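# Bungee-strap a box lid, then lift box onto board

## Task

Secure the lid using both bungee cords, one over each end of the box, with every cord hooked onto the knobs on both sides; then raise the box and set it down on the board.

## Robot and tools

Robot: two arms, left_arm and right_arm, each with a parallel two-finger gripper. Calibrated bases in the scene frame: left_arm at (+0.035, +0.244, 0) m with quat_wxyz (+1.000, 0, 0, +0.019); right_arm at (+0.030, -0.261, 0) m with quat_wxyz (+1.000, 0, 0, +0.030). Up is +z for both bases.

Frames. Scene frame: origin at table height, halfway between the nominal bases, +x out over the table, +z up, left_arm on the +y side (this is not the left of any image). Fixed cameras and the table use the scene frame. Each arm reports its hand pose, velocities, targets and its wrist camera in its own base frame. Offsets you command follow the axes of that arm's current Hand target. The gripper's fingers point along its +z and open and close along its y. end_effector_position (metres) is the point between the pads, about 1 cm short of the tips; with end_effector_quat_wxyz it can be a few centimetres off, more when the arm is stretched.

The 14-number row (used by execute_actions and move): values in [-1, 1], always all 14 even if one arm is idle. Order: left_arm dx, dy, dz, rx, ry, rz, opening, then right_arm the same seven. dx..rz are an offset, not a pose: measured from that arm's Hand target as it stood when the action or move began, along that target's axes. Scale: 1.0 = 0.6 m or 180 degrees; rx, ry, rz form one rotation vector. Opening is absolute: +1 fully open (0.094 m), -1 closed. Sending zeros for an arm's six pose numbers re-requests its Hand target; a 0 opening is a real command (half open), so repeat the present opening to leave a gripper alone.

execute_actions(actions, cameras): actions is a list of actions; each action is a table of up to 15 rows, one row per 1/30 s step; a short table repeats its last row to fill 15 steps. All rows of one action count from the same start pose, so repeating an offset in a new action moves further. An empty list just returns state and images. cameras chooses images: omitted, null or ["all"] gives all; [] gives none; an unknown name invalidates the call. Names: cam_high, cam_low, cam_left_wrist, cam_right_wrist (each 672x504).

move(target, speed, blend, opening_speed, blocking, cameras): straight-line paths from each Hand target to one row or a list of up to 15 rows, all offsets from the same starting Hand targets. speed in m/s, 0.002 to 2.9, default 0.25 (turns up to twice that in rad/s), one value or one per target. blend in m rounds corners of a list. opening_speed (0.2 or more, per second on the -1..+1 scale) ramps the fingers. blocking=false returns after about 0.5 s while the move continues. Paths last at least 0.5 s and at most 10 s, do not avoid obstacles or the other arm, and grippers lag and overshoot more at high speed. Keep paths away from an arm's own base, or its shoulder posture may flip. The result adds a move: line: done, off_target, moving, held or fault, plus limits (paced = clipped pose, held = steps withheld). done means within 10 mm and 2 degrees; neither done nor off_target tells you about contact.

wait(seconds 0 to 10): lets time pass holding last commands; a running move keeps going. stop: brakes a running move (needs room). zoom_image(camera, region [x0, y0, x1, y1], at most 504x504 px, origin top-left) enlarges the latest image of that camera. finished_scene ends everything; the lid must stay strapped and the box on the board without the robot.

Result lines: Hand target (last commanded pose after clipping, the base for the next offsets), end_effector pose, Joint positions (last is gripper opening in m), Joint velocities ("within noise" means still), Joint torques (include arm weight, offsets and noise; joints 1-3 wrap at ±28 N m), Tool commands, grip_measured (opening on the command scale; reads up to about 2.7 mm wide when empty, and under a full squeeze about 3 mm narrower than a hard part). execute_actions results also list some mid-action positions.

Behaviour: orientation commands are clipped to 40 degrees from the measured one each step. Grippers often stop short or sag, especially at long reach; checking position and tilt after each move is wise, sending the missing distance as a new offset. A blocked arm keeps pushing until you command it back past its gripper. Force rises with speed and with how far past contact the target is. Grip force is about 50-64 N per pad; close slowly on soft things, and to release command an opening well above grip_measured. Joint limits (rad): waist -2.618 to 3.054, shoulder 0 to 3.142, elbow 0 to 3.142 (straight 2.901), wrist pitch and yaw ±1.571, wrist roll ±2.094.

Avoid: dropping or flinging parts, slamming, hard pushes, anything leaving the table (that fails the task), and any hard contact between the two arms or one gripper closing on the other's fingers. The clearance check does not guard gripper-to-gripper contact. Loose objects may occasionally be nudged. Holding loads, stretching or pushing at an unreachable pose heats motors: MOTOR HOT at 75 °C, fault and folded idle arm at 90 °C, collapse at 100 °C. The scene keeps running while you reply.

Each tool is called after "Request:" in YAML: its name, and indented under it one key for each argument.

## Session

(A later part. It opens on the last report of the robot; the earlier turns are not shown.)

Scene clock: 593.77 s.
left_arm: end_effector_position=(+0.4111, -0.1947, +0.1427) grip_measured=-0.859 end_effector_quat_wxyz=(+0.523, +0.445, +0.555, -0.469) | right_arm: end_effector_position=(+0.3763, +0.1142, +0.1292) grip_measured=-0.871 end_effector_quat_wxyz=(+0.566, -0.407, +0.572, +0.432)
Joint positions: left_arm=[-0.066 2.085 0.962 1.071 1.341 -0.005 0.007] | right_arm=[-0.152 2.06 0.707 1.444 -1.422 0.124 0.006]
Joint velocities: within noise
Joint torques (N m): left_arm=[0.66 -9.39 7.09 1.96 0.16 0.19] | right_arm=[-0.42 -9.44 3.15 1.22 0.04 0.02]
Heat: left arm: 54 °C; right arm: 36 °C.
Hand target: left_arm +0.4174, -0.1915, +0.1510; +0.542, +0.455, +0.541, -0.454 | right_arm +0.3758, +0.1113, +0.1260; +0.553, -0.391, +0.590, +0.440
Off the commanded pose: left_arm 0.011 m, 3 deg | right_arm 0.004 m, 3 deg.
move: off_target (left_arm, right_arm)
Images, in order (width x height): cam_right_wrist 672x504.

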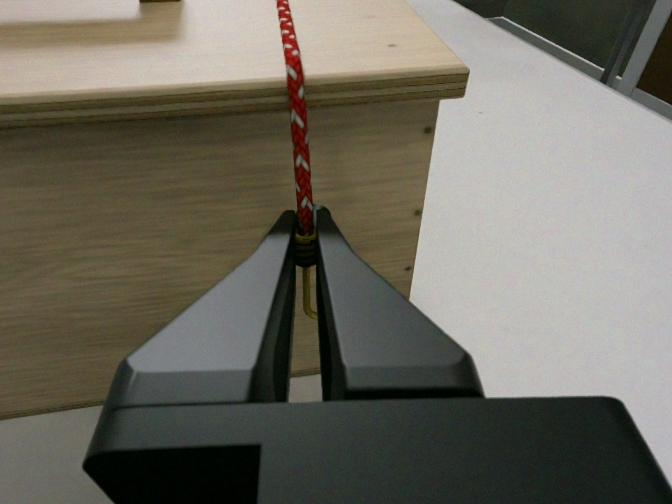

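Request:
move:
  target: [0,0,0,0,0,0,-0.95,-0.0333,0,0,0,0,0,-0.95]
  speed: 0.08
  cameras: ["cam_right_wrist", "cam_high"]

Request:
zoom_image:
  camera: "cam_right_wrist"
  region: [270, 180, 350, 350]

Scene clock: 607.60 s.
left_arm: end_effector_position=(+0.4111, -0.1947, +0.1427) grip_measured=-0.859 end_effector_quat_wxyz=(+0.523, +0.445, +0.555, -0.469) | right_arm: end_effector_position=(+0.3754, +0.1143, +0.1438) grip_measured=-0.871 end_effector_quat_wxyz=(+0.555, -0.394, +0.583, +0.444)
Joint positions: left_arm=[-0.066 2.085 0.962 1.071 1.341 -0.005 0.007] | right_arm=[-0.152 1.988 0.707 1.347 -1.422 0.146 0.006]
Joint velocities: within noise
Joint torques (N m): left_arm=[0.68 -9.4 7.1 1.95 0.15 0.19] | right_arm=[-0.49 -9.81 4.79 1.24 0.01 -0.18]
Heat: left arm: 55 °C; right arm: 35 °C.
Hand target: left_arm +0.4174, -0.1915, +0.1510; +0.542, +0.455, +0.541, -0.454 | right_arm +0.3774, +0.1107, +0.1459; +0.553, -0.390, +0.590, +0.440
Off the commanded pose: left_arm 0.011 m, 3 deg | right_arm 0.005 m, 1 deg.
move: off_target (left_arm)
Images, in order (width x height): cam_high 672x504, cam_right_wrist 672x504.

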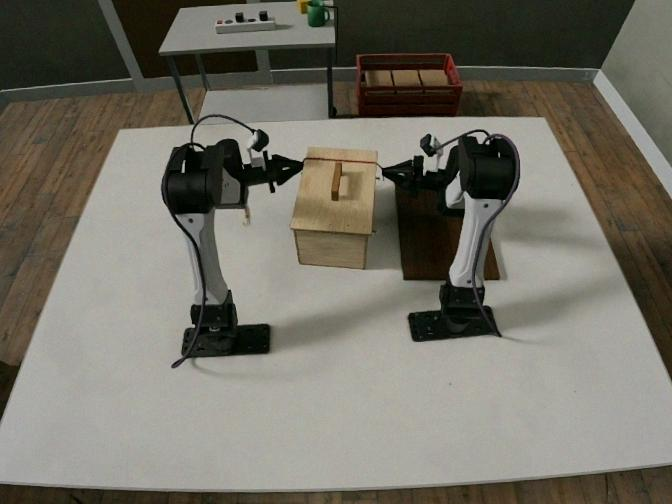

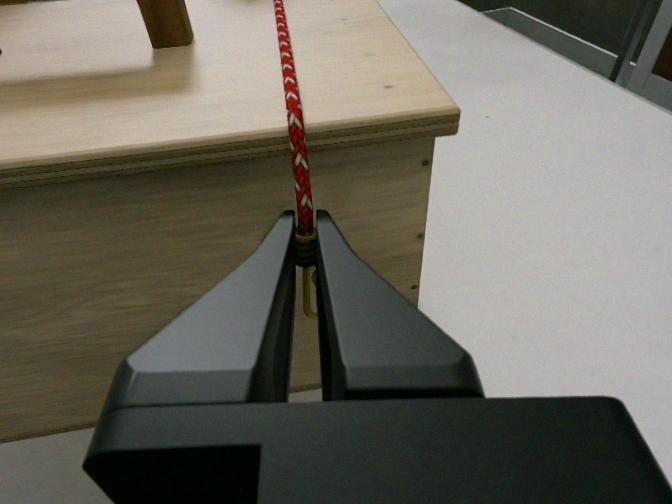

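Scaled by 2.965.

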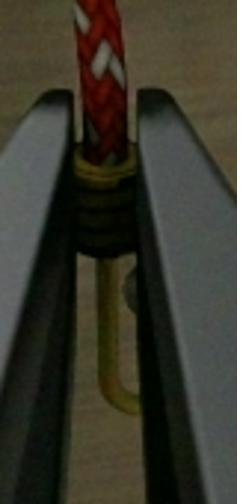

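Request:
zoom_image:
  camera: "cam_right_wrist"
  region: [290, 220, 335, 325]

Request:
zoom_image:
  camera: "cam_high"
  region: [350, 140, 420, 210]

Scaled by 4.800.

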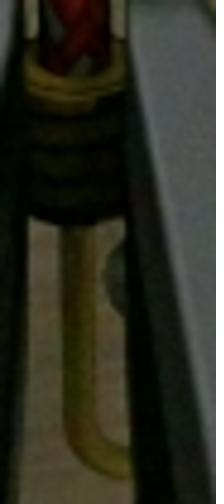

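Scaled by 7.200.

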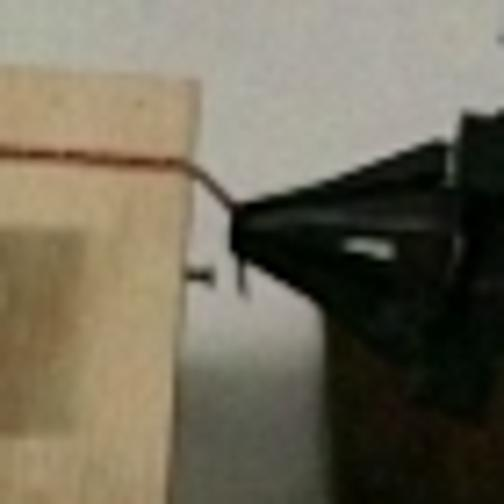

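Request:
zoom_image:
  camera: "cam_right_wrist"
  region: [0, 400, 120, 460]

Request:
zoom_image:
  camera: "cam_right_wrist"
  region: [280, 370, 350, 410]

Request:
zoom_image:
  camera: "cam_right_wrist"
  region: [380, 90, 480, 310]

Request:
zoom_image:
  camera: "cam_right_wrist"
  region: [0, 140, 120, 200]

Scaled by 4.200.

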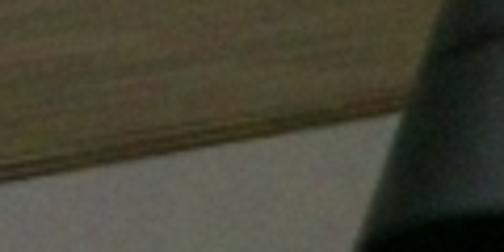

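Scaled by 7.200.

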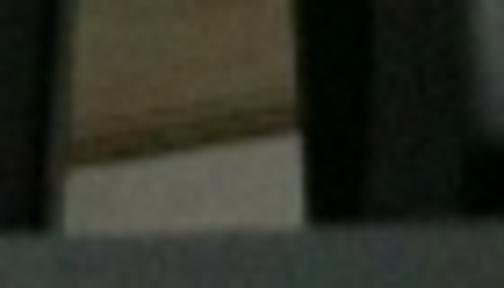

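Scaled by 2.291.

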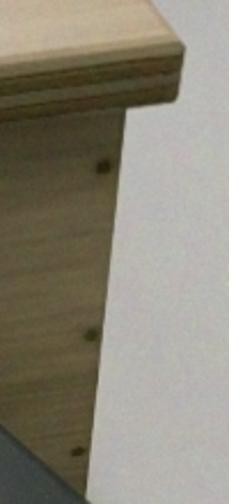

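Scaled by 4.200.

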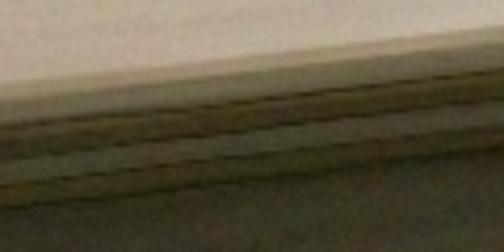

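Request:
move:
  target: [0,0,0,0,0,0,-0.95,0.0571,0.0029,0,0,0,0,-0.95]
  speed: 0.08
  cameras: ["cam_right_wrist", "cam_high"]

Request:
zoom_image:
  camera: "cam_right_wrist"
  region: [270, 160, 350, 330]

Request:
zoom_image:
  camera: "cam_high"
  region: [350, 140, 420, 210]

Scene clock: 652.43 s.
left_arm: end_effector_position=(+0.4111, -0.1947, +0.1427) grip_measured=-0.859 end_effector_quat_wxyz=(+0.523, +0.445, +0.555, -0.469) | right_arm: end_effector_position=(+0.3759, +0.1151, +0.1346) grip_measured=-0.871 end_effector_quat_wxyz=(+0.572, -0.416, +0.565, +0.424)
Joint positions: left_arm=[-0.066 2.085 0.962 1.071 1.341 -0.005 0.007] | right_arm=[-0.15 2.043 0.707 1.441 -1.421 0.107 0.006]
Joint velocities: within noise
Joint torques (N m): left_arm=[0.65 -9.42 7.12 1.96 0.15 0.19] | right_arm=[-0.5 -4.44 1.73 1.34 0.04 -0.19]
Heat: left arm: 55 °C; right arm: 37 °C.
Hand target: left_arm +0.4174, -0.1915, +0.1510; +0.542, +0.455, +0.541, -0.454 | right_arm +0.3729, +0.1121, +0.1118; +0.553, -0.390, +0.590, +0.440
Off the commanded pose: left_arm 0.011 m, 3 deg | right_arm 0.023 m, 5 deg.
move: off_target (left_arm, right_arm)
Images, in order (width x height): cam_high 672x504, cam_right_wrist 672x504.

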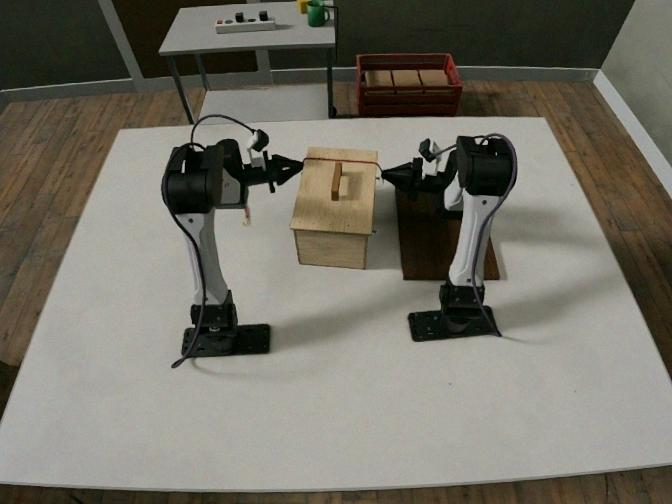

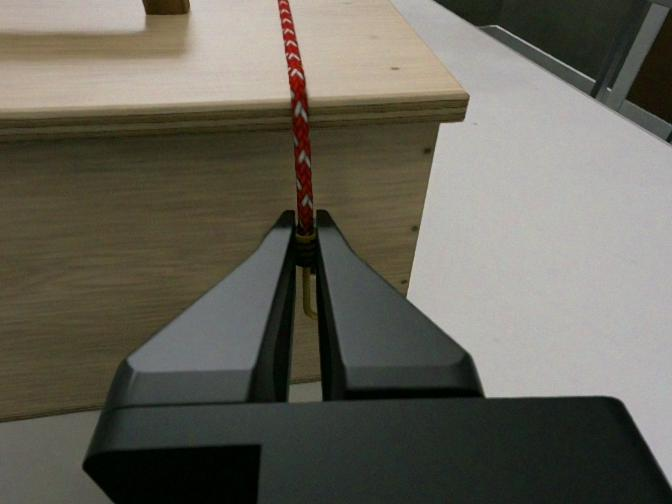

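Scaled by 2.965.

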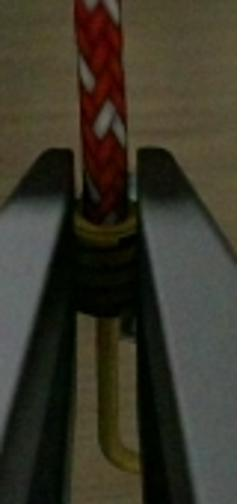

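Scaled by 7.200.

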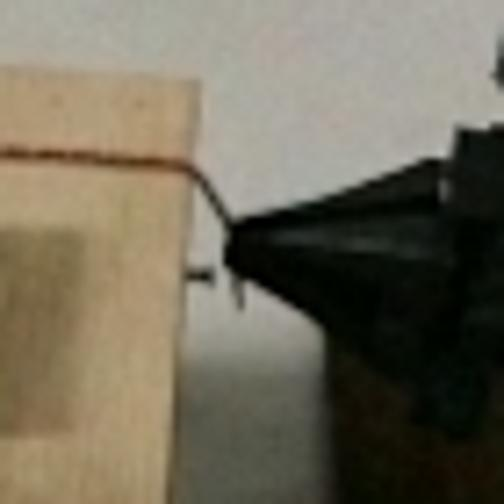

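Request:
move:
  target: [0,0,0,0,0,0,-0.95,0.018,0,0,0,0,0,-0.95]
  speed: 0.08
  cameras: ["cam_right_wrist", "cam_high"]

Request:
zoom_image:
  camera: "cam_right_wrist"
  region: [270, 160, 350, 330]

Request:
zoom_image:
  camera: "cam_high"
  region: [350, 140, 420, 210]

Scene clock: 656.03 s.
left_arm: end_effector_position=(+0.4111, -0.1947, +0.1427) grip_measured=-0.859 end_effector_quat_wxyz=(+0.523, +0.445, +0.555, -0.469) | right_arm: end_effector_position=(+0.3758, +0.1151, +0.1236) grip_measured=-0.871 end_effector_quat_wxyz=(+0.568, -0.410, +0.571, +0.428)
Joint positions: left_arm=[-0.066 2.085 0.962 1.071 1.341 -0.005 0.007] | right_arm=[-0.15 2.078 0.702 1.456 -1.417 0.103 0.006]
Joint velocities: within noise
Joint torques (N m): left_arm=[0.65 -9.4 7.12 1.96 0.16 0.19] | right_arm=[-0.47 -3.7 1.74 1.59 0 -0.17]
Heat: left arm: 55 °C; right arm: 37 °C.
Hand target: left_arm +0.4174, -0.1915, +0.1510; +0.542, +0.455, +0.541, -0.454 | right_arm +0.3721, +0.1124, +0.1012; +0.553, -0.390, +0.590, +0.440
Off the commanded pose: left_arm 0.011 m, 3 deg | right_arm 0.023 m, 4 deg.
move: off_target (left_arm, right_arm)
Images, in order (width x height): cam_high 672x504, cam_right_wrist 672x504.

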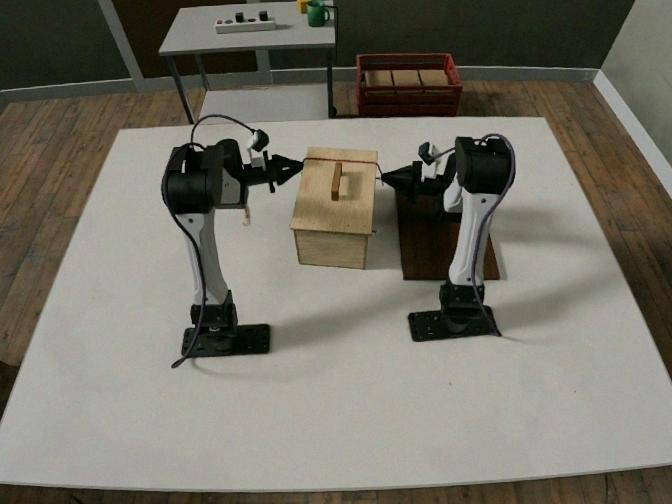

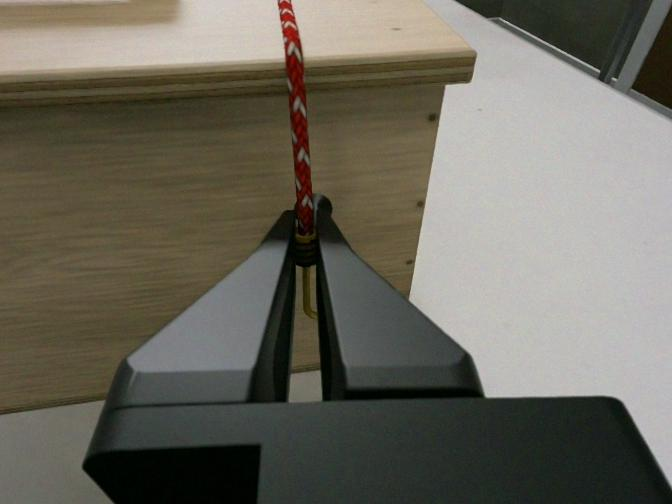

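Scaled by 2.965.

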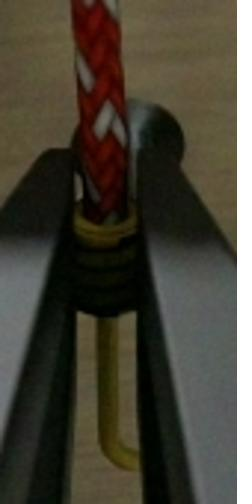

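Scaled by 7.200.

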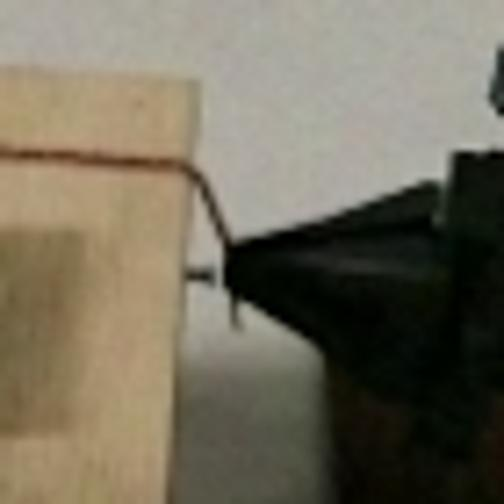

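Request:
move:
  target:
    - [0,0,0,0,0,0,-0.95,-0.05,0.006,0,0,0,0,-0.95]
    - [0,0,0,0,0,0,-0.95,-0.0035,0.005,0,0,0,0,-0.95]
  speed: 0.08
  cameras: ["cam_right_wrist", "cam_high"]

Request:
zoom_image:
  camera: "cam_right_wrist"
  region: [270, 160, 350, 330]

Scene clock: 664.23 s.
left_arm: end_effector_position=(+0.4111, -0.1947, +0.1427) grip_measured=-0.859 end_effector_quat_wxyz=(+0.523, +0.445, +0.555, -0.469) | right_arm: end_effector_position=(+0.3737, +0.1162, +0.1265) grip_measured=-0.871 end_effector_quat_wxyz=(+0.569, -0.410, +0.571, +0.428)
Joint positions: left_arm=[-0.066 2.085 0.962 1.071 1.341 -0.005 0.007] | right_arm=[-0.147 2.063 0.692 1.456 -1.414 0.105 0.006]
Joint velocities: within noise
Joint torques (N m): left_arm=[0.65 -9.39 7.06 1.96 0.16 0.19] | right_arm=[-0.54 -3.6 1.57 1.59 -0.01 -0.15]
Heat: left arm: 55 °C; right arm: 35 °C.
Hand target: left_arm +0.4174, -0.1915, +0.1510; +0.542, +0.455, +0.541, -0.454 | right_arm +0.3694, +0.1133, +0.1035; +0.553, -0.390, +0.590, +0.440
Off the commanded pose: left_arm 0.011 m, 3 deg | right_arm 0.024 m, 4 deg.
move: off_target (left_arm, right_arm)
Images, in order (width x height): cam_high 672x504, cam_right_wrist 672x504.

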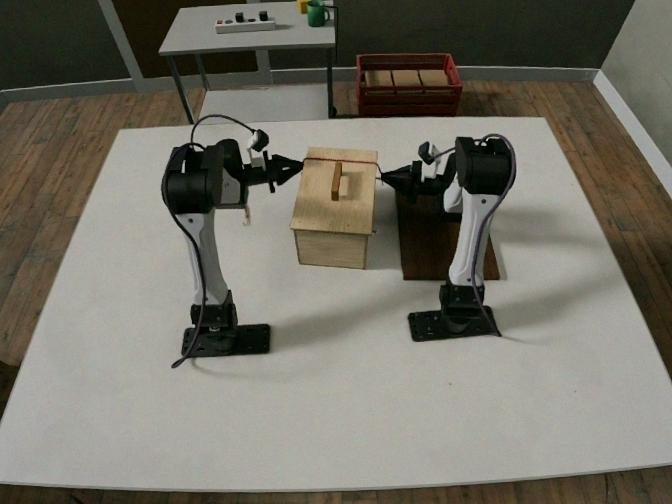

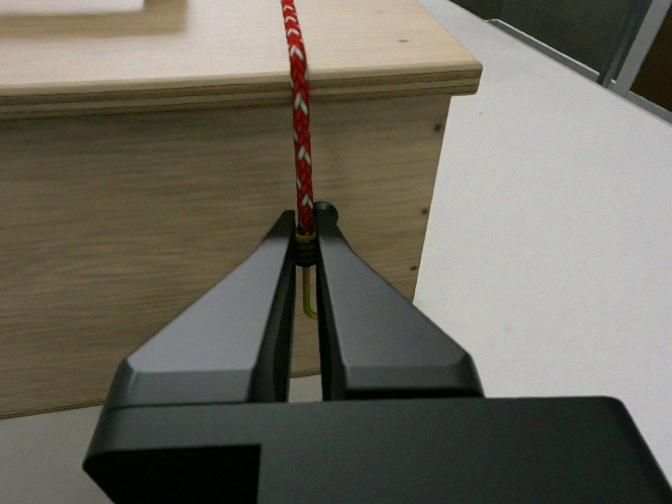

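Scaled by 2.965.

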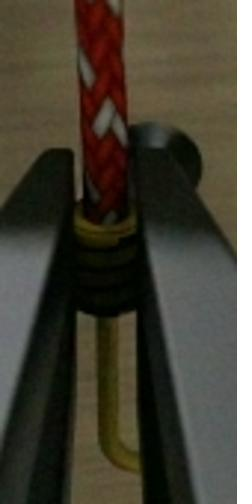

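Request:
move:
  target: [0,0,0,0,0,0,-0.95,0,0,0.0133,0,0,0,-0.95]
  speed: 0.04
  cameras: ["cam_right_wrist", "cam_high"]

Request:
zoom_image:
  camera: "cam_right_wrist"
  region: [270, 160, 350, 330]

Request:
zoom_image:
  camera: "cam_high"
  region: [350, 140, 420, 210]

Scene clock: 666.63 s.
left_arm: end_effector_position=(+0.4111, -0.1947, +0.1427) grip_measured=-0.859 end_effector_quat_wxyz=(+0.523, +0.445, +0.555, -0.469) | right_arm: end_effector_position=(+0.3744, +0.1195, +0.1266) grip_measured=-0.871 end_effector_quat_wxyz=(+0.570, -0.410, +0.570, +0.427)
Joint positions: left_arm=[-0.066 2.085 0.962 1.071 1.341 -0.005 0.007] | right_arm=[-0.137 2.063 0.692 1.456 -1.402 0.102 0.006]
Joint velocities: within noise
Joint torques (N m): left_arm=[0.68 -9.42 7.09 1.96 0.16 0.19] | right_arm=[0.53 -3.48 2 1.52 0.1 -0.17]
Heat: left arm: 55 °C; right arm: 35 °C.
Hand target: left_arm +0.4174, -0.1915, +0.1510; +0.542, +0.455, +0.541, -0.454 | right_arm +0.3718, +0.1209, +0.1035; +0.553, -0.390, +0.590, +0.440
Off the commanded pose: left_arm 0.011 m, 3 deg | right_arm 0.023 m, 4 deg.
move: off_target (left_arm, right_arm)
Images, in order (width x height): cam_high 672x504, cam_right_wrist 672x504.

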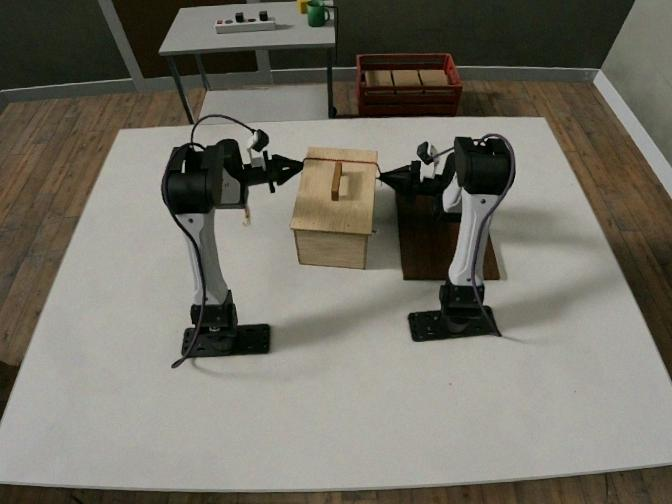

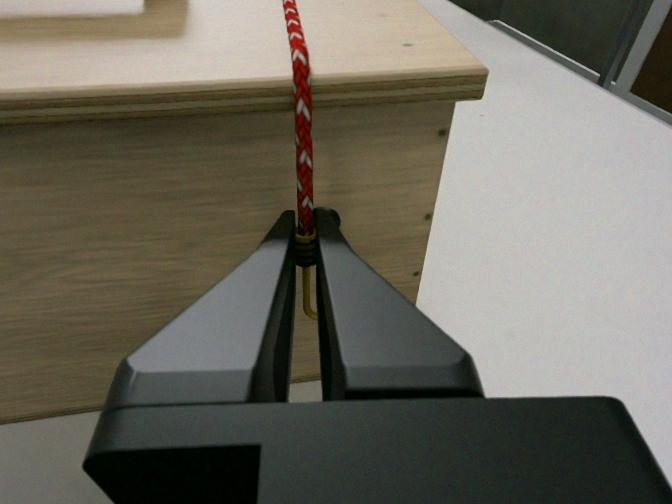

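Scaled by 2.965.

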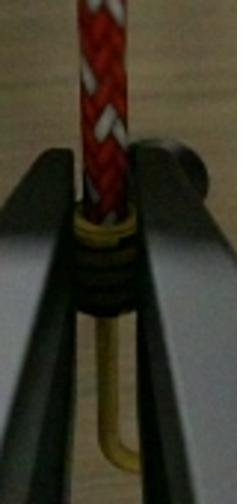

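Scaled by 7.200.

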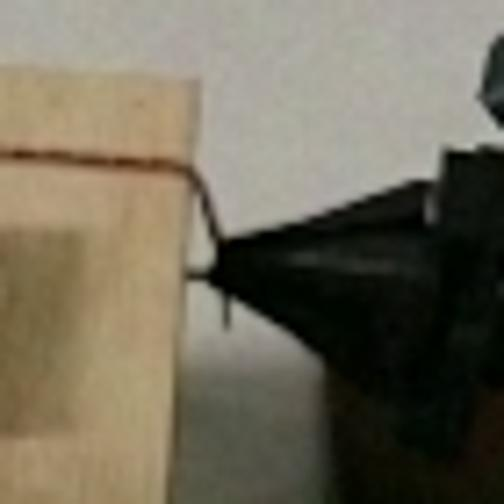

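Request:
move:
  target: [0,0,0,0,0,0,-0.95,0,0,0.0133,0,0,0,-0.95]
  speed: 0.04
  cameras: ["cam_right_wrist", "cam_high"]

Request:
zoom_image:
  camera: "cam_right_wrist"
  region: [270, 160, 350, 330]

Request:
zoom_image:
  camera: "cam_high"
  region: [350, 140, 420, 210]

Scene clock: 669.43 s.
left_arm: end_effector_position=(+0.4111, -0.1947, +0.1427) grip_measured=-0.859 end_effector_quat_wxyz=(+0.523, +0.445, +0.555, -0.469) | right_arm: end_effector_position=(+0.3738, +0.1252, +0.1267) grip_measured=-0.871 end_effector_quat_wxyz=(+0.570, -0.413, +0.567, +0.428)
Joint positions: left_arm=[-0.066 2.085 0.962 1.071 1.341 -0.005 0.007] | right_arm=[-0.12 2.063 0.692 1.456 -1.393 0.097 0.006]
Joint velocities: within noise
Joint torques (N m): left_arm=[0.66 -9.43 7.08 1.96 0.15 0.19] | right_arm=[1.09 -3.33 2.48 1.44 0.25 -0.22]
Heat: left arm: 55 °C; right arm: 35 °C.
Hand target: left_arm +0.4174, -0.1915, +0.1510; +0.542, +0.455, +0.542, -0.454 | right_arm +0.3743, +0.1285, +0.1035; +0.553, -0.390, +0.590, +0.440
Off the commanded pose: left_arm 0.011 m, 3 deg | right_arm 0.024 m, 4 deg.
move: off_target (left_arm, right_arm)
Images, in order (width x height): cam_high 672x504, cam_right_wrist 672x504.

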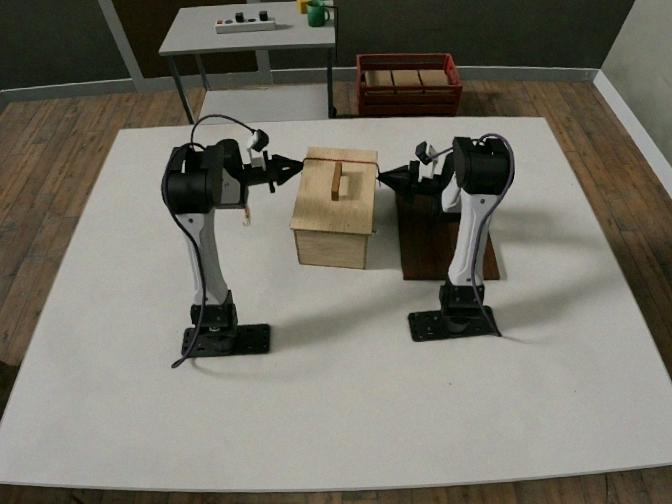

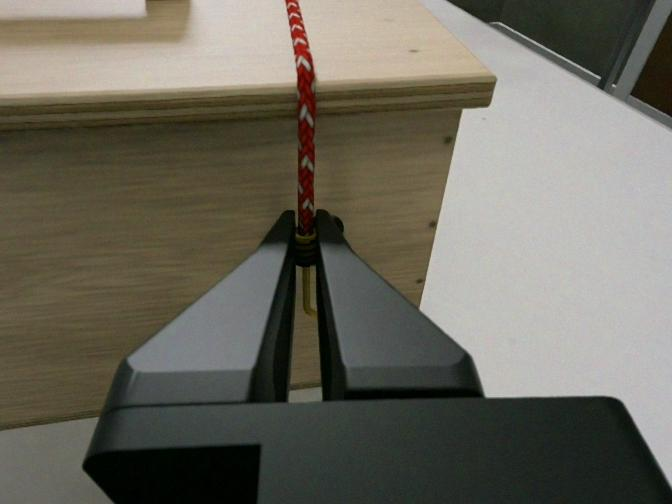

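Scaled by 2.965.

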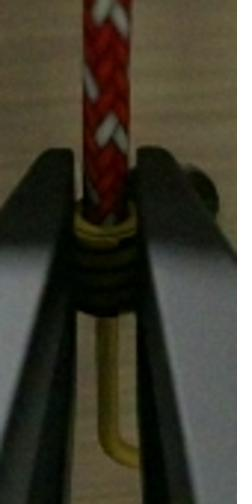

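Scaled by 7.200.

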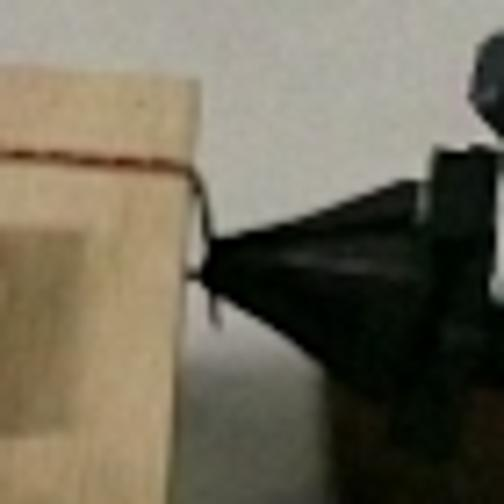

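Request:
move:
  target: [0,0,0,0,0,0,-0.95,0,-0.005,0.012,0,0,0,-0.95]
  speed: 0.04
  cameras: ["cam_right_wrist", "cam_high"]

Request:
zoom_image:
  camera: "cam_right_wrist"
  region: [270, 160, 350, 330]

Request:
zoom_image:
  camera: "cam_high"
  region: [350, 140, 420, 210]

Scene clock: 675.53 s.
left_arm: end_effector_position=(+0.4111, -0.1947, +0.1427) grip_measured=-0.859 end_effector_quat_wxyz=(+0.523, +0.445, +0.555, -0.469) | right_arm: end_effector_position=(+0.3764, +0.1285, +0.1285) grip_measured=-0.871 end_effector_quat_wxyz=(+0.573, -0.415, +0.565, +0.424)
Joint positions: left_arm=[-0.066 2.085 0.962 1.071 1.341 -0.005 0.007] | right_arm=[-0.109 2.063 0.699 1.455 -1.378 0.094 0.006]
Joint velocities: within noise
Joint torques (N m): left_arm=[0.65 -9.42 7.1 1.95 0.15 0.18] | right_arm=[1.69 -2.7 3.36 1.33 0.29 -0.19]
Heat: left arm: 55 °C; right arm: 36 °C.
Hand target: left_arm +0.4174, -0.1915, +0.1510; +0.542, +0.455, +0.541, -0.454 | right_arm +0.3793, +0.1344, +0.1032; +0.553, -0.390, +0.590, +0.440
Off the commanded pose: left_arm 0.011 m, 3 deg | right_arm 0.026 m, 5 deg.
move: off_target (left_arm, right_arm)
Images, in order (width x height): cam_high 672x504, cam_right_wrist 672x504.

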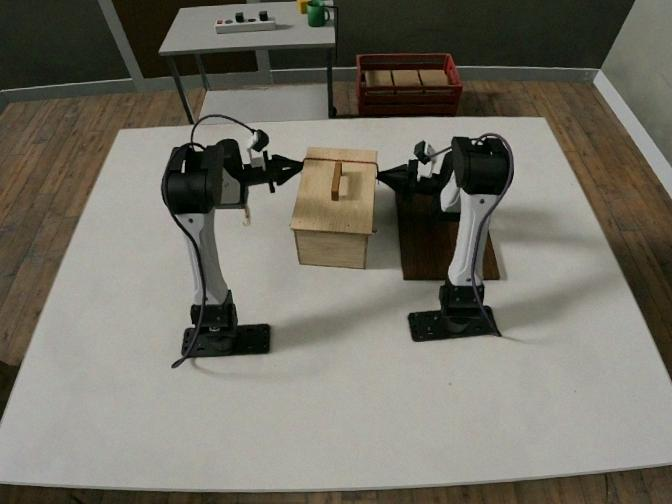

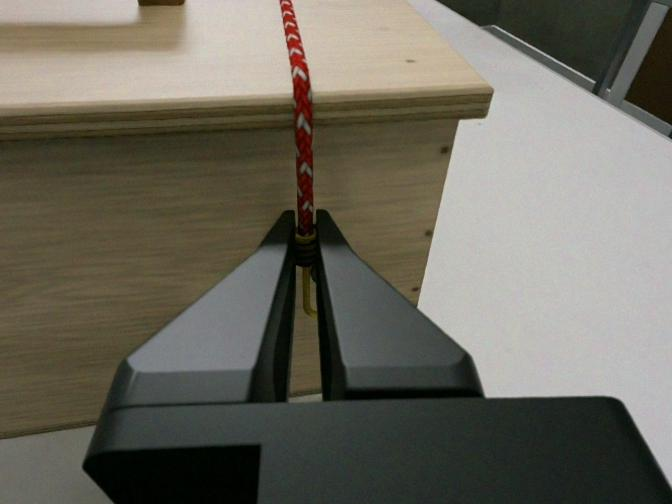

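Scaled by 2.965.

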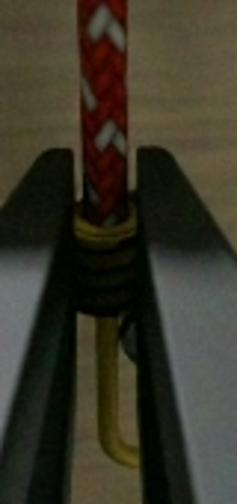

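Scaled by 7.200.

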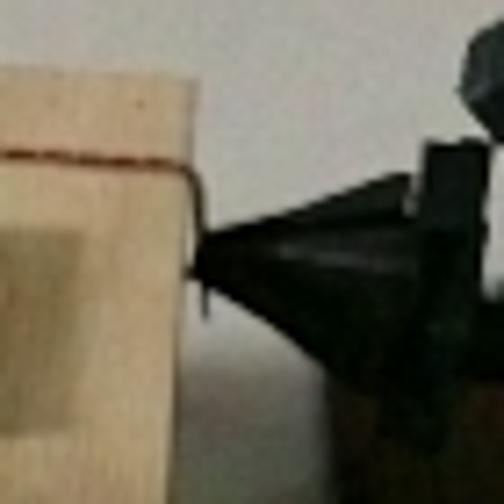

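Request:
zoom_image:
  camera: "cam_right_wrist"
  region: [290, 225, 335, 330]

Scaled by 4.800.

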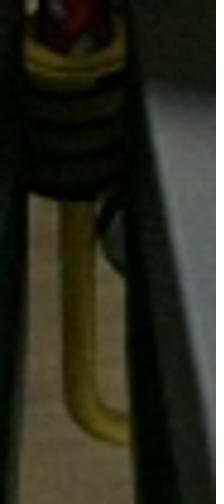

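Request:
move:
  target: [0,0,0,0,0,0,-0.95,0.006,0,0.008,0,0,0,-0.95]
  speed: 0.04
  cameras: ["cam_right_wrist", "cam_high"]

Request:
zoom_image:
  camera: "cam_right_wrist"
  region: [290, 225, 335, 330]

Request:
zoom_image:
  camera: "cam_high"
  region: [350, 140, 420, 210]

Scene clock: 680.20 s.
left_arm: end_effector_position=(+0.4110, -0.1947, +0.1427) grip_measured=-0.859 end_effector_quat_wxyz=(+0.523, +0.445, +0.555, -0.469) | right_arm: end_effector_position=(+0.3783, +0.1301, +0.1282) grip_measured=-0.871 end_effector_quat_wxyz=(+0.575, -0.415, +0.564, +0.423)
Joint positions: left_arm=[-0.066 2.085 0.962 1.071 1.342 -0.005 0.007] | right_arm=[-0.104 2.068 0.705 1.455 -1.372 0.09 0.006]
Joint velocities: within noise
Joint torques (N m): left_arm=[0.68 -9.4 7.1 1.95 0.15 0.18] | right_arm=[2.39 -1.94 3 1.41 0.36 -0.19]
Heat: left arm: 55 °C; right arm: 35 °C.
Hand target: left_arm +0.4174, -0.1915, +0.1510; +0.542, +0.455, +0.541, -0.454 | right_arm +0.3806, +0.1391, +0.0996; +0.553, -0.390, +0.590, +0.440
Off the commanded pose: left_arm 0.011 m, 3 deg | right_arm 0.030 m, 5 deg.
move: off_target (left_arm, right_arm)
Images, in order (width x height): cam_high 672x504, cam_right_wrist 672x504.

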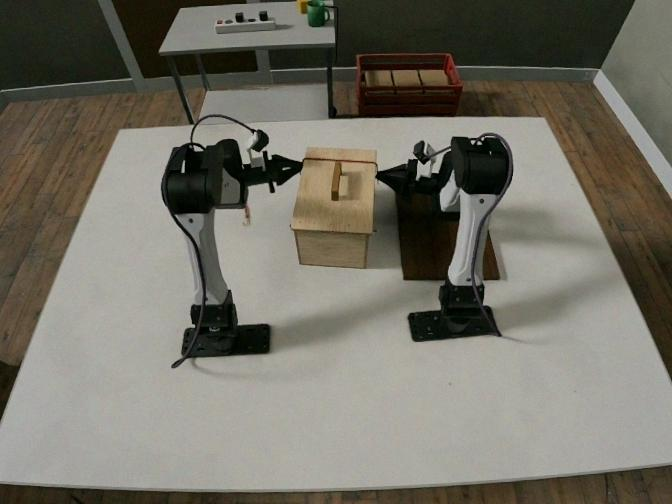

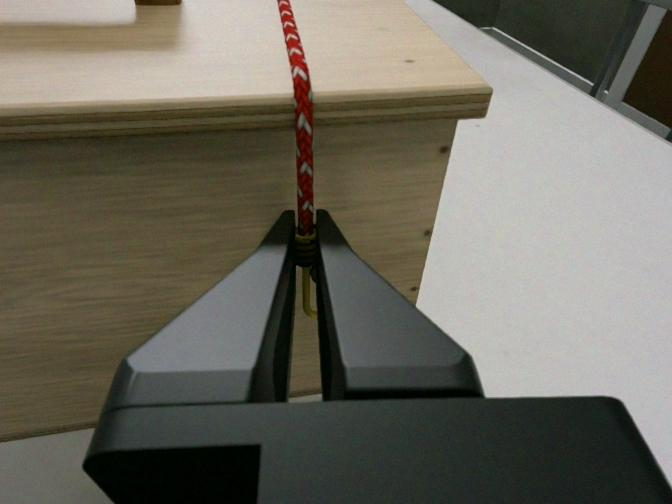

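Scaled by 4.800.

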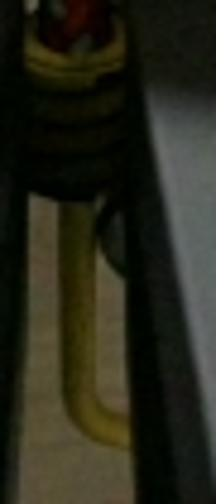

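Scaled by 7.200.

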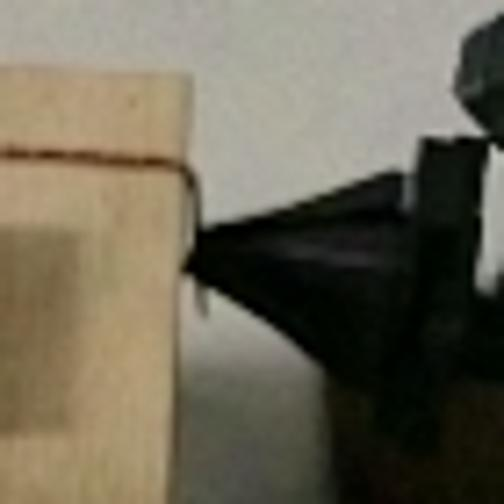

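Request:
move:
  target: [0,0,0,0,0,0,-0.95,0.0058,0,-0.03,0,0,0,-0.95]
  speed: 0.05
  cameras: ["cam_right_wrist", "cam_high"]

Request:
zoom_image:
  camera: "cam_right_wrist"
  region: [270, 160, 350, 330]

Request:
zoom_image:
  camera: "cam_high"
  region: [350, 140, 420, 210]

Scene clock: 687.40 s.
left_arm: end_effector_position=(+0.4110, -0.1947, +0.1427) grip_measured=-0.859 end_effector_quat_wxyz=(+0.523, +0.445, +0.555, -0.469) | right_arm: end_effector_position=(+0.3784, +0.1264, +0.1272) grip_measured=-0.871 end_effector_quat_wxyz=(+0.575, -0.415, +0.565, +0.422)
Joint positions: left_arm=[-0.066 2.085 0.962 1.071 1.342 -0.005 0.007] | right_arm=[-0.114 2.071 0.705 1.457 -1.379 0.089 0.006]
Joint velocities: within noise
Joint torques (N m): left_arm=[0.66 -9.42 7.09 1.95 0.15 0.18] | right_arm=[-0.83 -1.31 1.8 1.68 -0.06 -0.12]
Heat: left arm: 56 °C; right arm: 35 °C.
Hand target: left_arm +0.4174, -0.1915, +0.1510; +0.542, +0.455, +0.541, -0.454 | right_arm +0.3747, +0.1220, +0.0961; +0.553, -0.390, +0.590, +0.440
Off the commanded pose: left_arm 0.011 m, 3 deg | right_arm 0.032 m, 5 deg.
move: off_target (left_arm, right_arm)
Images, in order (width x height): cam_high 672x504, cam_right_wrist 672x504.

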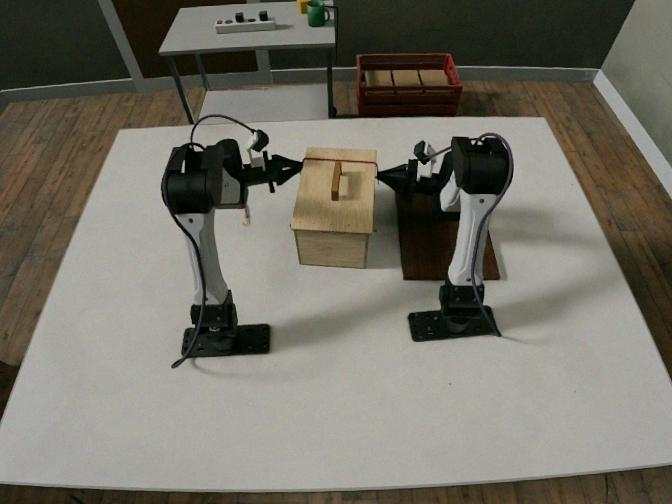

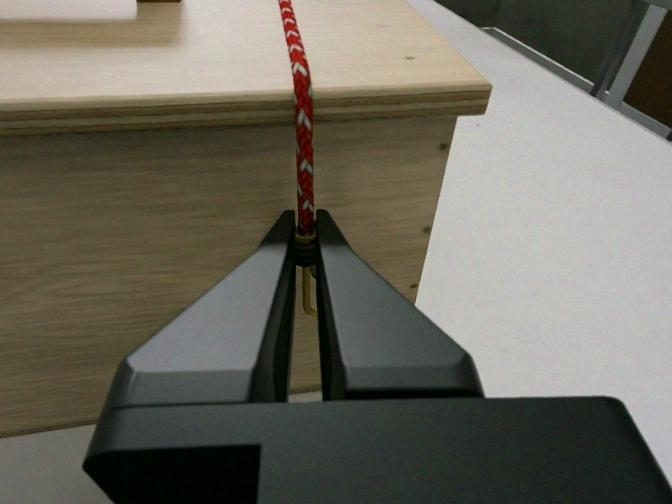

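Scaled by 2.965.

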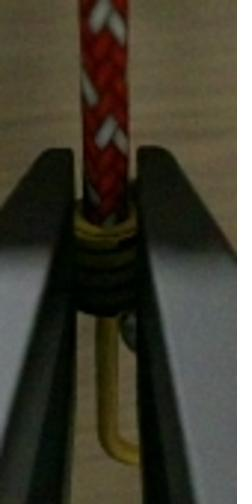

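Scaled by 7.200.

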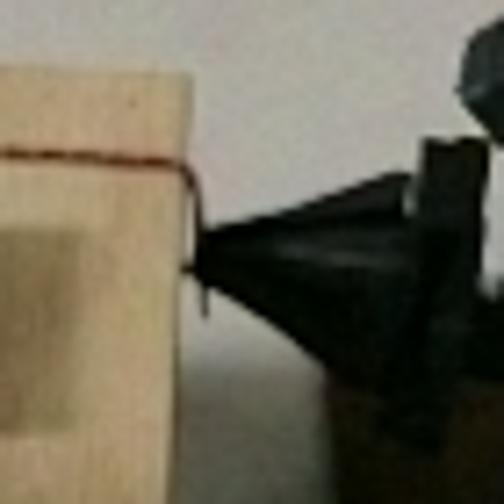

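Request:
move:
  target: [0,0,0,0,0,0,-0.95,0.0067,0.004,-0.005,0,0,0,-0.95]
  speed: 0.05
  cameras: ["cam_right_wrist"]

Request:
zoom_image:
  camera: "cam_right_wrist"
  region: [290, 225, 335, 330]

Scene clock: 693.97 s.
left_arm: end_effector_position=(+0.4110, -0.1947, +0.1427) grip_measured=-0.859 end_effector_quat_wxyz=(+0.523, +0.445, +0.555, -0.469) | right_arm: end_effector_position=(+0.3778, +0.1263, +0.1267) grip_measured=-0.871 end_effector_quat_wxyz=(+0.575, -0.417, +0.564, +0.422)
Joint positions: left_arm=[-0.066 2.085 0.962 1.071 1.342 -0.005 0.007] | right_arm=[-0.115 2.072 0.705 1.457 -1.384 0.086 0.006]
Joint velocities: within noise
Joint torques (N m): left_arm=[0.65 -9.39 7.09 1.95 0.15 0.18] | right_arm=[-1.26 -1.03 0.66 1.79 -0.06 -0.14]
Heat: left arm: 56 °C; right arm: 36 °C.
Hand target: left_arm +0.4174, -0.1915, +0.1510; +0.542, +0.455, +0.541, -0.454 | right_arm +0.3712, +0.1201, +0.0924; +0.553, -0.391, +0.590, +0.440
Off the commanded pose: left_arm 0.011 m, 3 deg | right_arm 0.036 m, 5 deg.
move: off_target (left_arm, right_arm)
Images, in order (width x height): cam_right_wrist 672x504.

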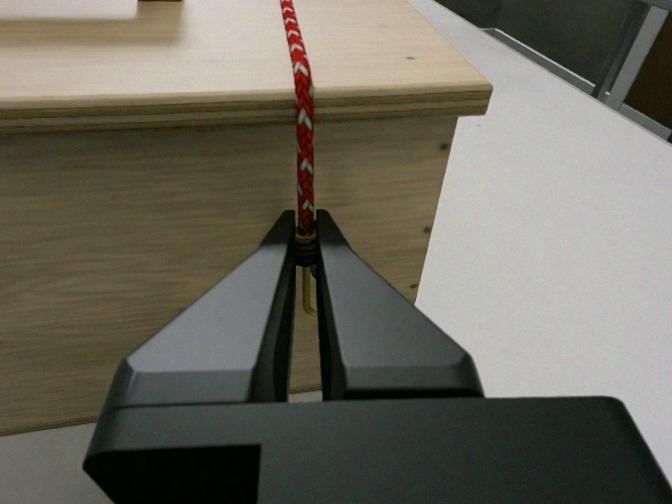

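Scaled by 4.800.

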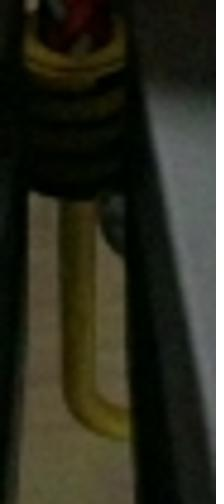

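Request:
move:
  target: [0,0,0,0,0,0,-0.95,0.008,0.004,0,0,0,0,-0.95]
  speed: 0.05
  cameras: ["cam_right_wrist"]

Request:
zoom_image:
  camera: "cam_right_wrist"
  region: [290, 225, 335, 330]

Scene clock: 695.50 s.
left_arm: end_effector_position=(+0.4110, -0.1947, +0.1427) grip_measured=-0.859 end_effector_quat_wxyz=(+0.523, +0.445, +0.555, -0.469) | right_arm: end_effector_position=(+0.3766, +0.1265, +0.1252) grip_measured=-0.871 end_effector_quat_wxyz=(+0.574, -0.421, +0.561, +0.422)
Joint positions: left_arm=[-0.066 2.085 0.962 1.071 1.342 -0.005 0.007] | right_arm=[-0.116 2.077 0.705 1.458 -1.392 0.075 0.006]
Joint velocities: within noise
Joint torques (N m): left_arm=[0.65 -9.39 7.1 1.96 0.15 0.18] | right_arm=[-1.1 -0.51 -0.39 1.85 0.02 -0.14]
Heat: left arm: 56 °C; right arm: 36 °C.
Hand target: left_arm +0.4174, -0.1915, +0.1510; +0.542, +0.455, +0.541, -0.454 | right_arm +0.3685, +0.1209, +0.0877; +0.553, -0.390, +0.590, +0.440
Off the commanded pose: left_arm 0.011 m, 3 deg | right_arm 0.039 m, 6 deg.
move: off_target (left_arm, right_arm)
Images, in order (width x height): cam_right_wrist 672x504.

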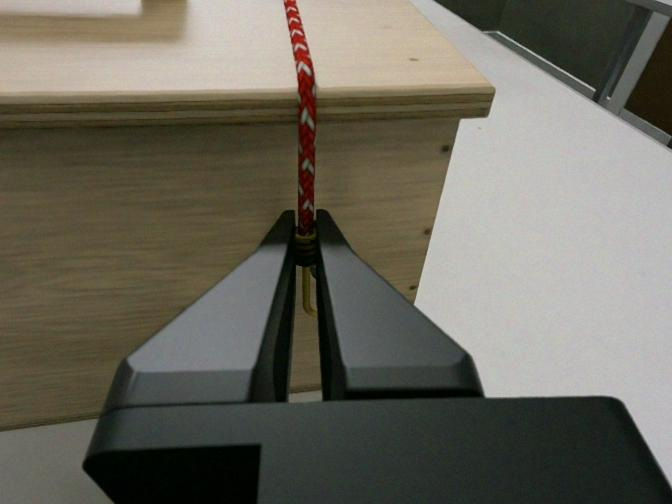

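Scaled by 4.800.

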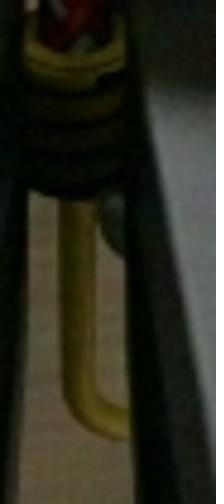

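Request:
move:
  target: [0,0,0,0,0,0,-0.95,-0.008,0,-0.022,0,0,0,-0.95]
  speed: 0.06
  cameras: ["cam_right_wrist", "cam_high"]

Request:
zoom_image:
  camera: "cam_right_wrist"
  region: [270, 160, 350, 330]

Request:
zoom_image:
  camera: "cam_high"
  region: [350, 140, 420, 210]

Scene clock: 698.40 s.
left_arm: end_effector_position=(+0.4109, -0.1948, +0.1429) grip_measured=-0.859 end_effector_quat_wxyz=(+0.524, +0.446, +0.554, -0.469) | right_arm: end_effector_position=(+0.3723, +0.1168, +0.1158) grip_measured=-0.871 end_effector_quat_wxyz=(+0.568, -0.410, +0.572, +0.426)
Joint positions: left_arm=[-0.066 2.085 0.962 1.072 1.342 -0.005 0.007] | right_arm=[-0.146 2.091 0.684 1.458 -1.412 0.072 0.006]
Joint velocities: within noise
Joint torques (N m): left_arm=[0.66 -9.39 7.09 1.94 0.14 0.18] | right_arm=[-1.96 -3.06 0.99 1.85 -0.19 -0.08]
Heat: left arm: 56 °C; right arm: 36 °C.
Hand target: left_arm +0.4174, -0.1915, +0.1510; +0.542, +0.455, +0.541, -0.454 | right_arm +0.3649, +0.1082, +0.0926; +0.553, -0.390, +0.590, +0.440
Off the commanded pose: left_arm 0.011 m, 3 deg | right_arm 0.026 m, 4 deg.
move: off_target (left_arm, right_arm)
Images, in order (width x height): cam_high 672x504, cam_right_wrist 672x504.

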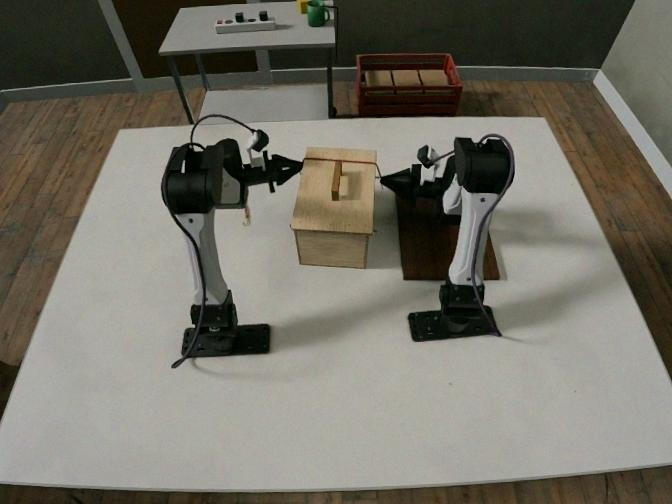

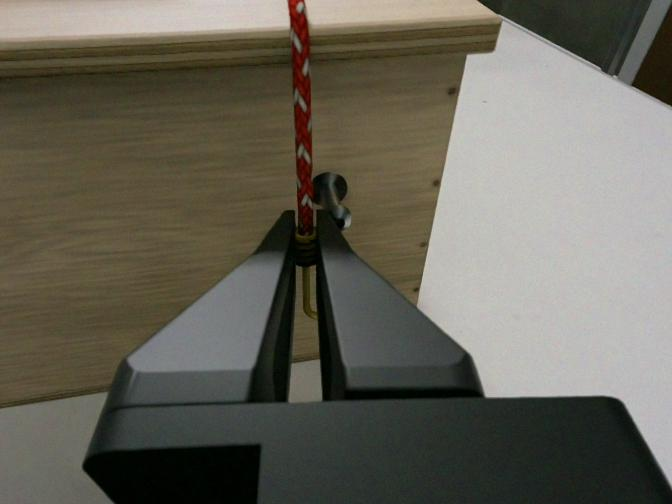

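Scaled by 2.965.

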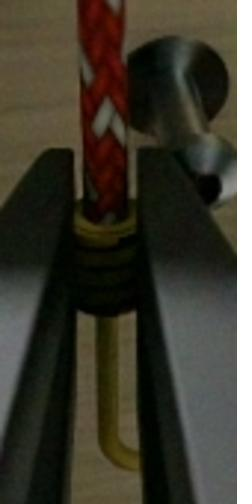

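Scaled by 7.200.

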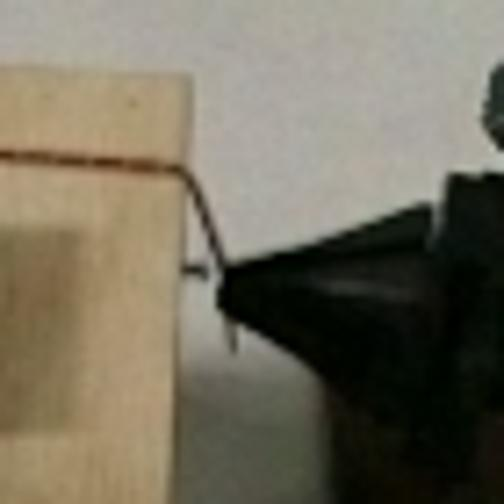

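Request:
zoom_image:
  camera: "cam_right_wrist"
  region: [295, 160, 365, 240]

Request:
zoom_image:
  camera: "cam_right_wrist"
  region: [285, 215, 345, 325]

Scaled by 6.300.

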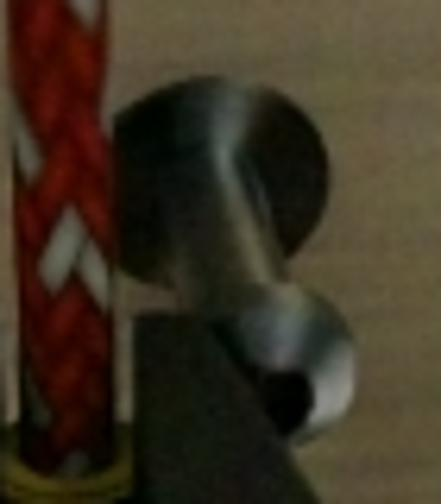

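Scaled by 4.582.

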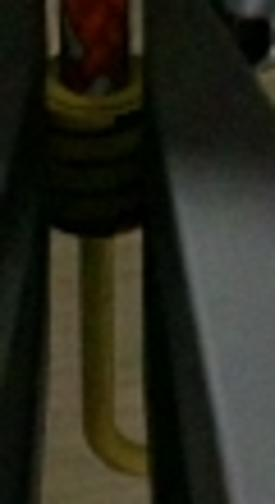

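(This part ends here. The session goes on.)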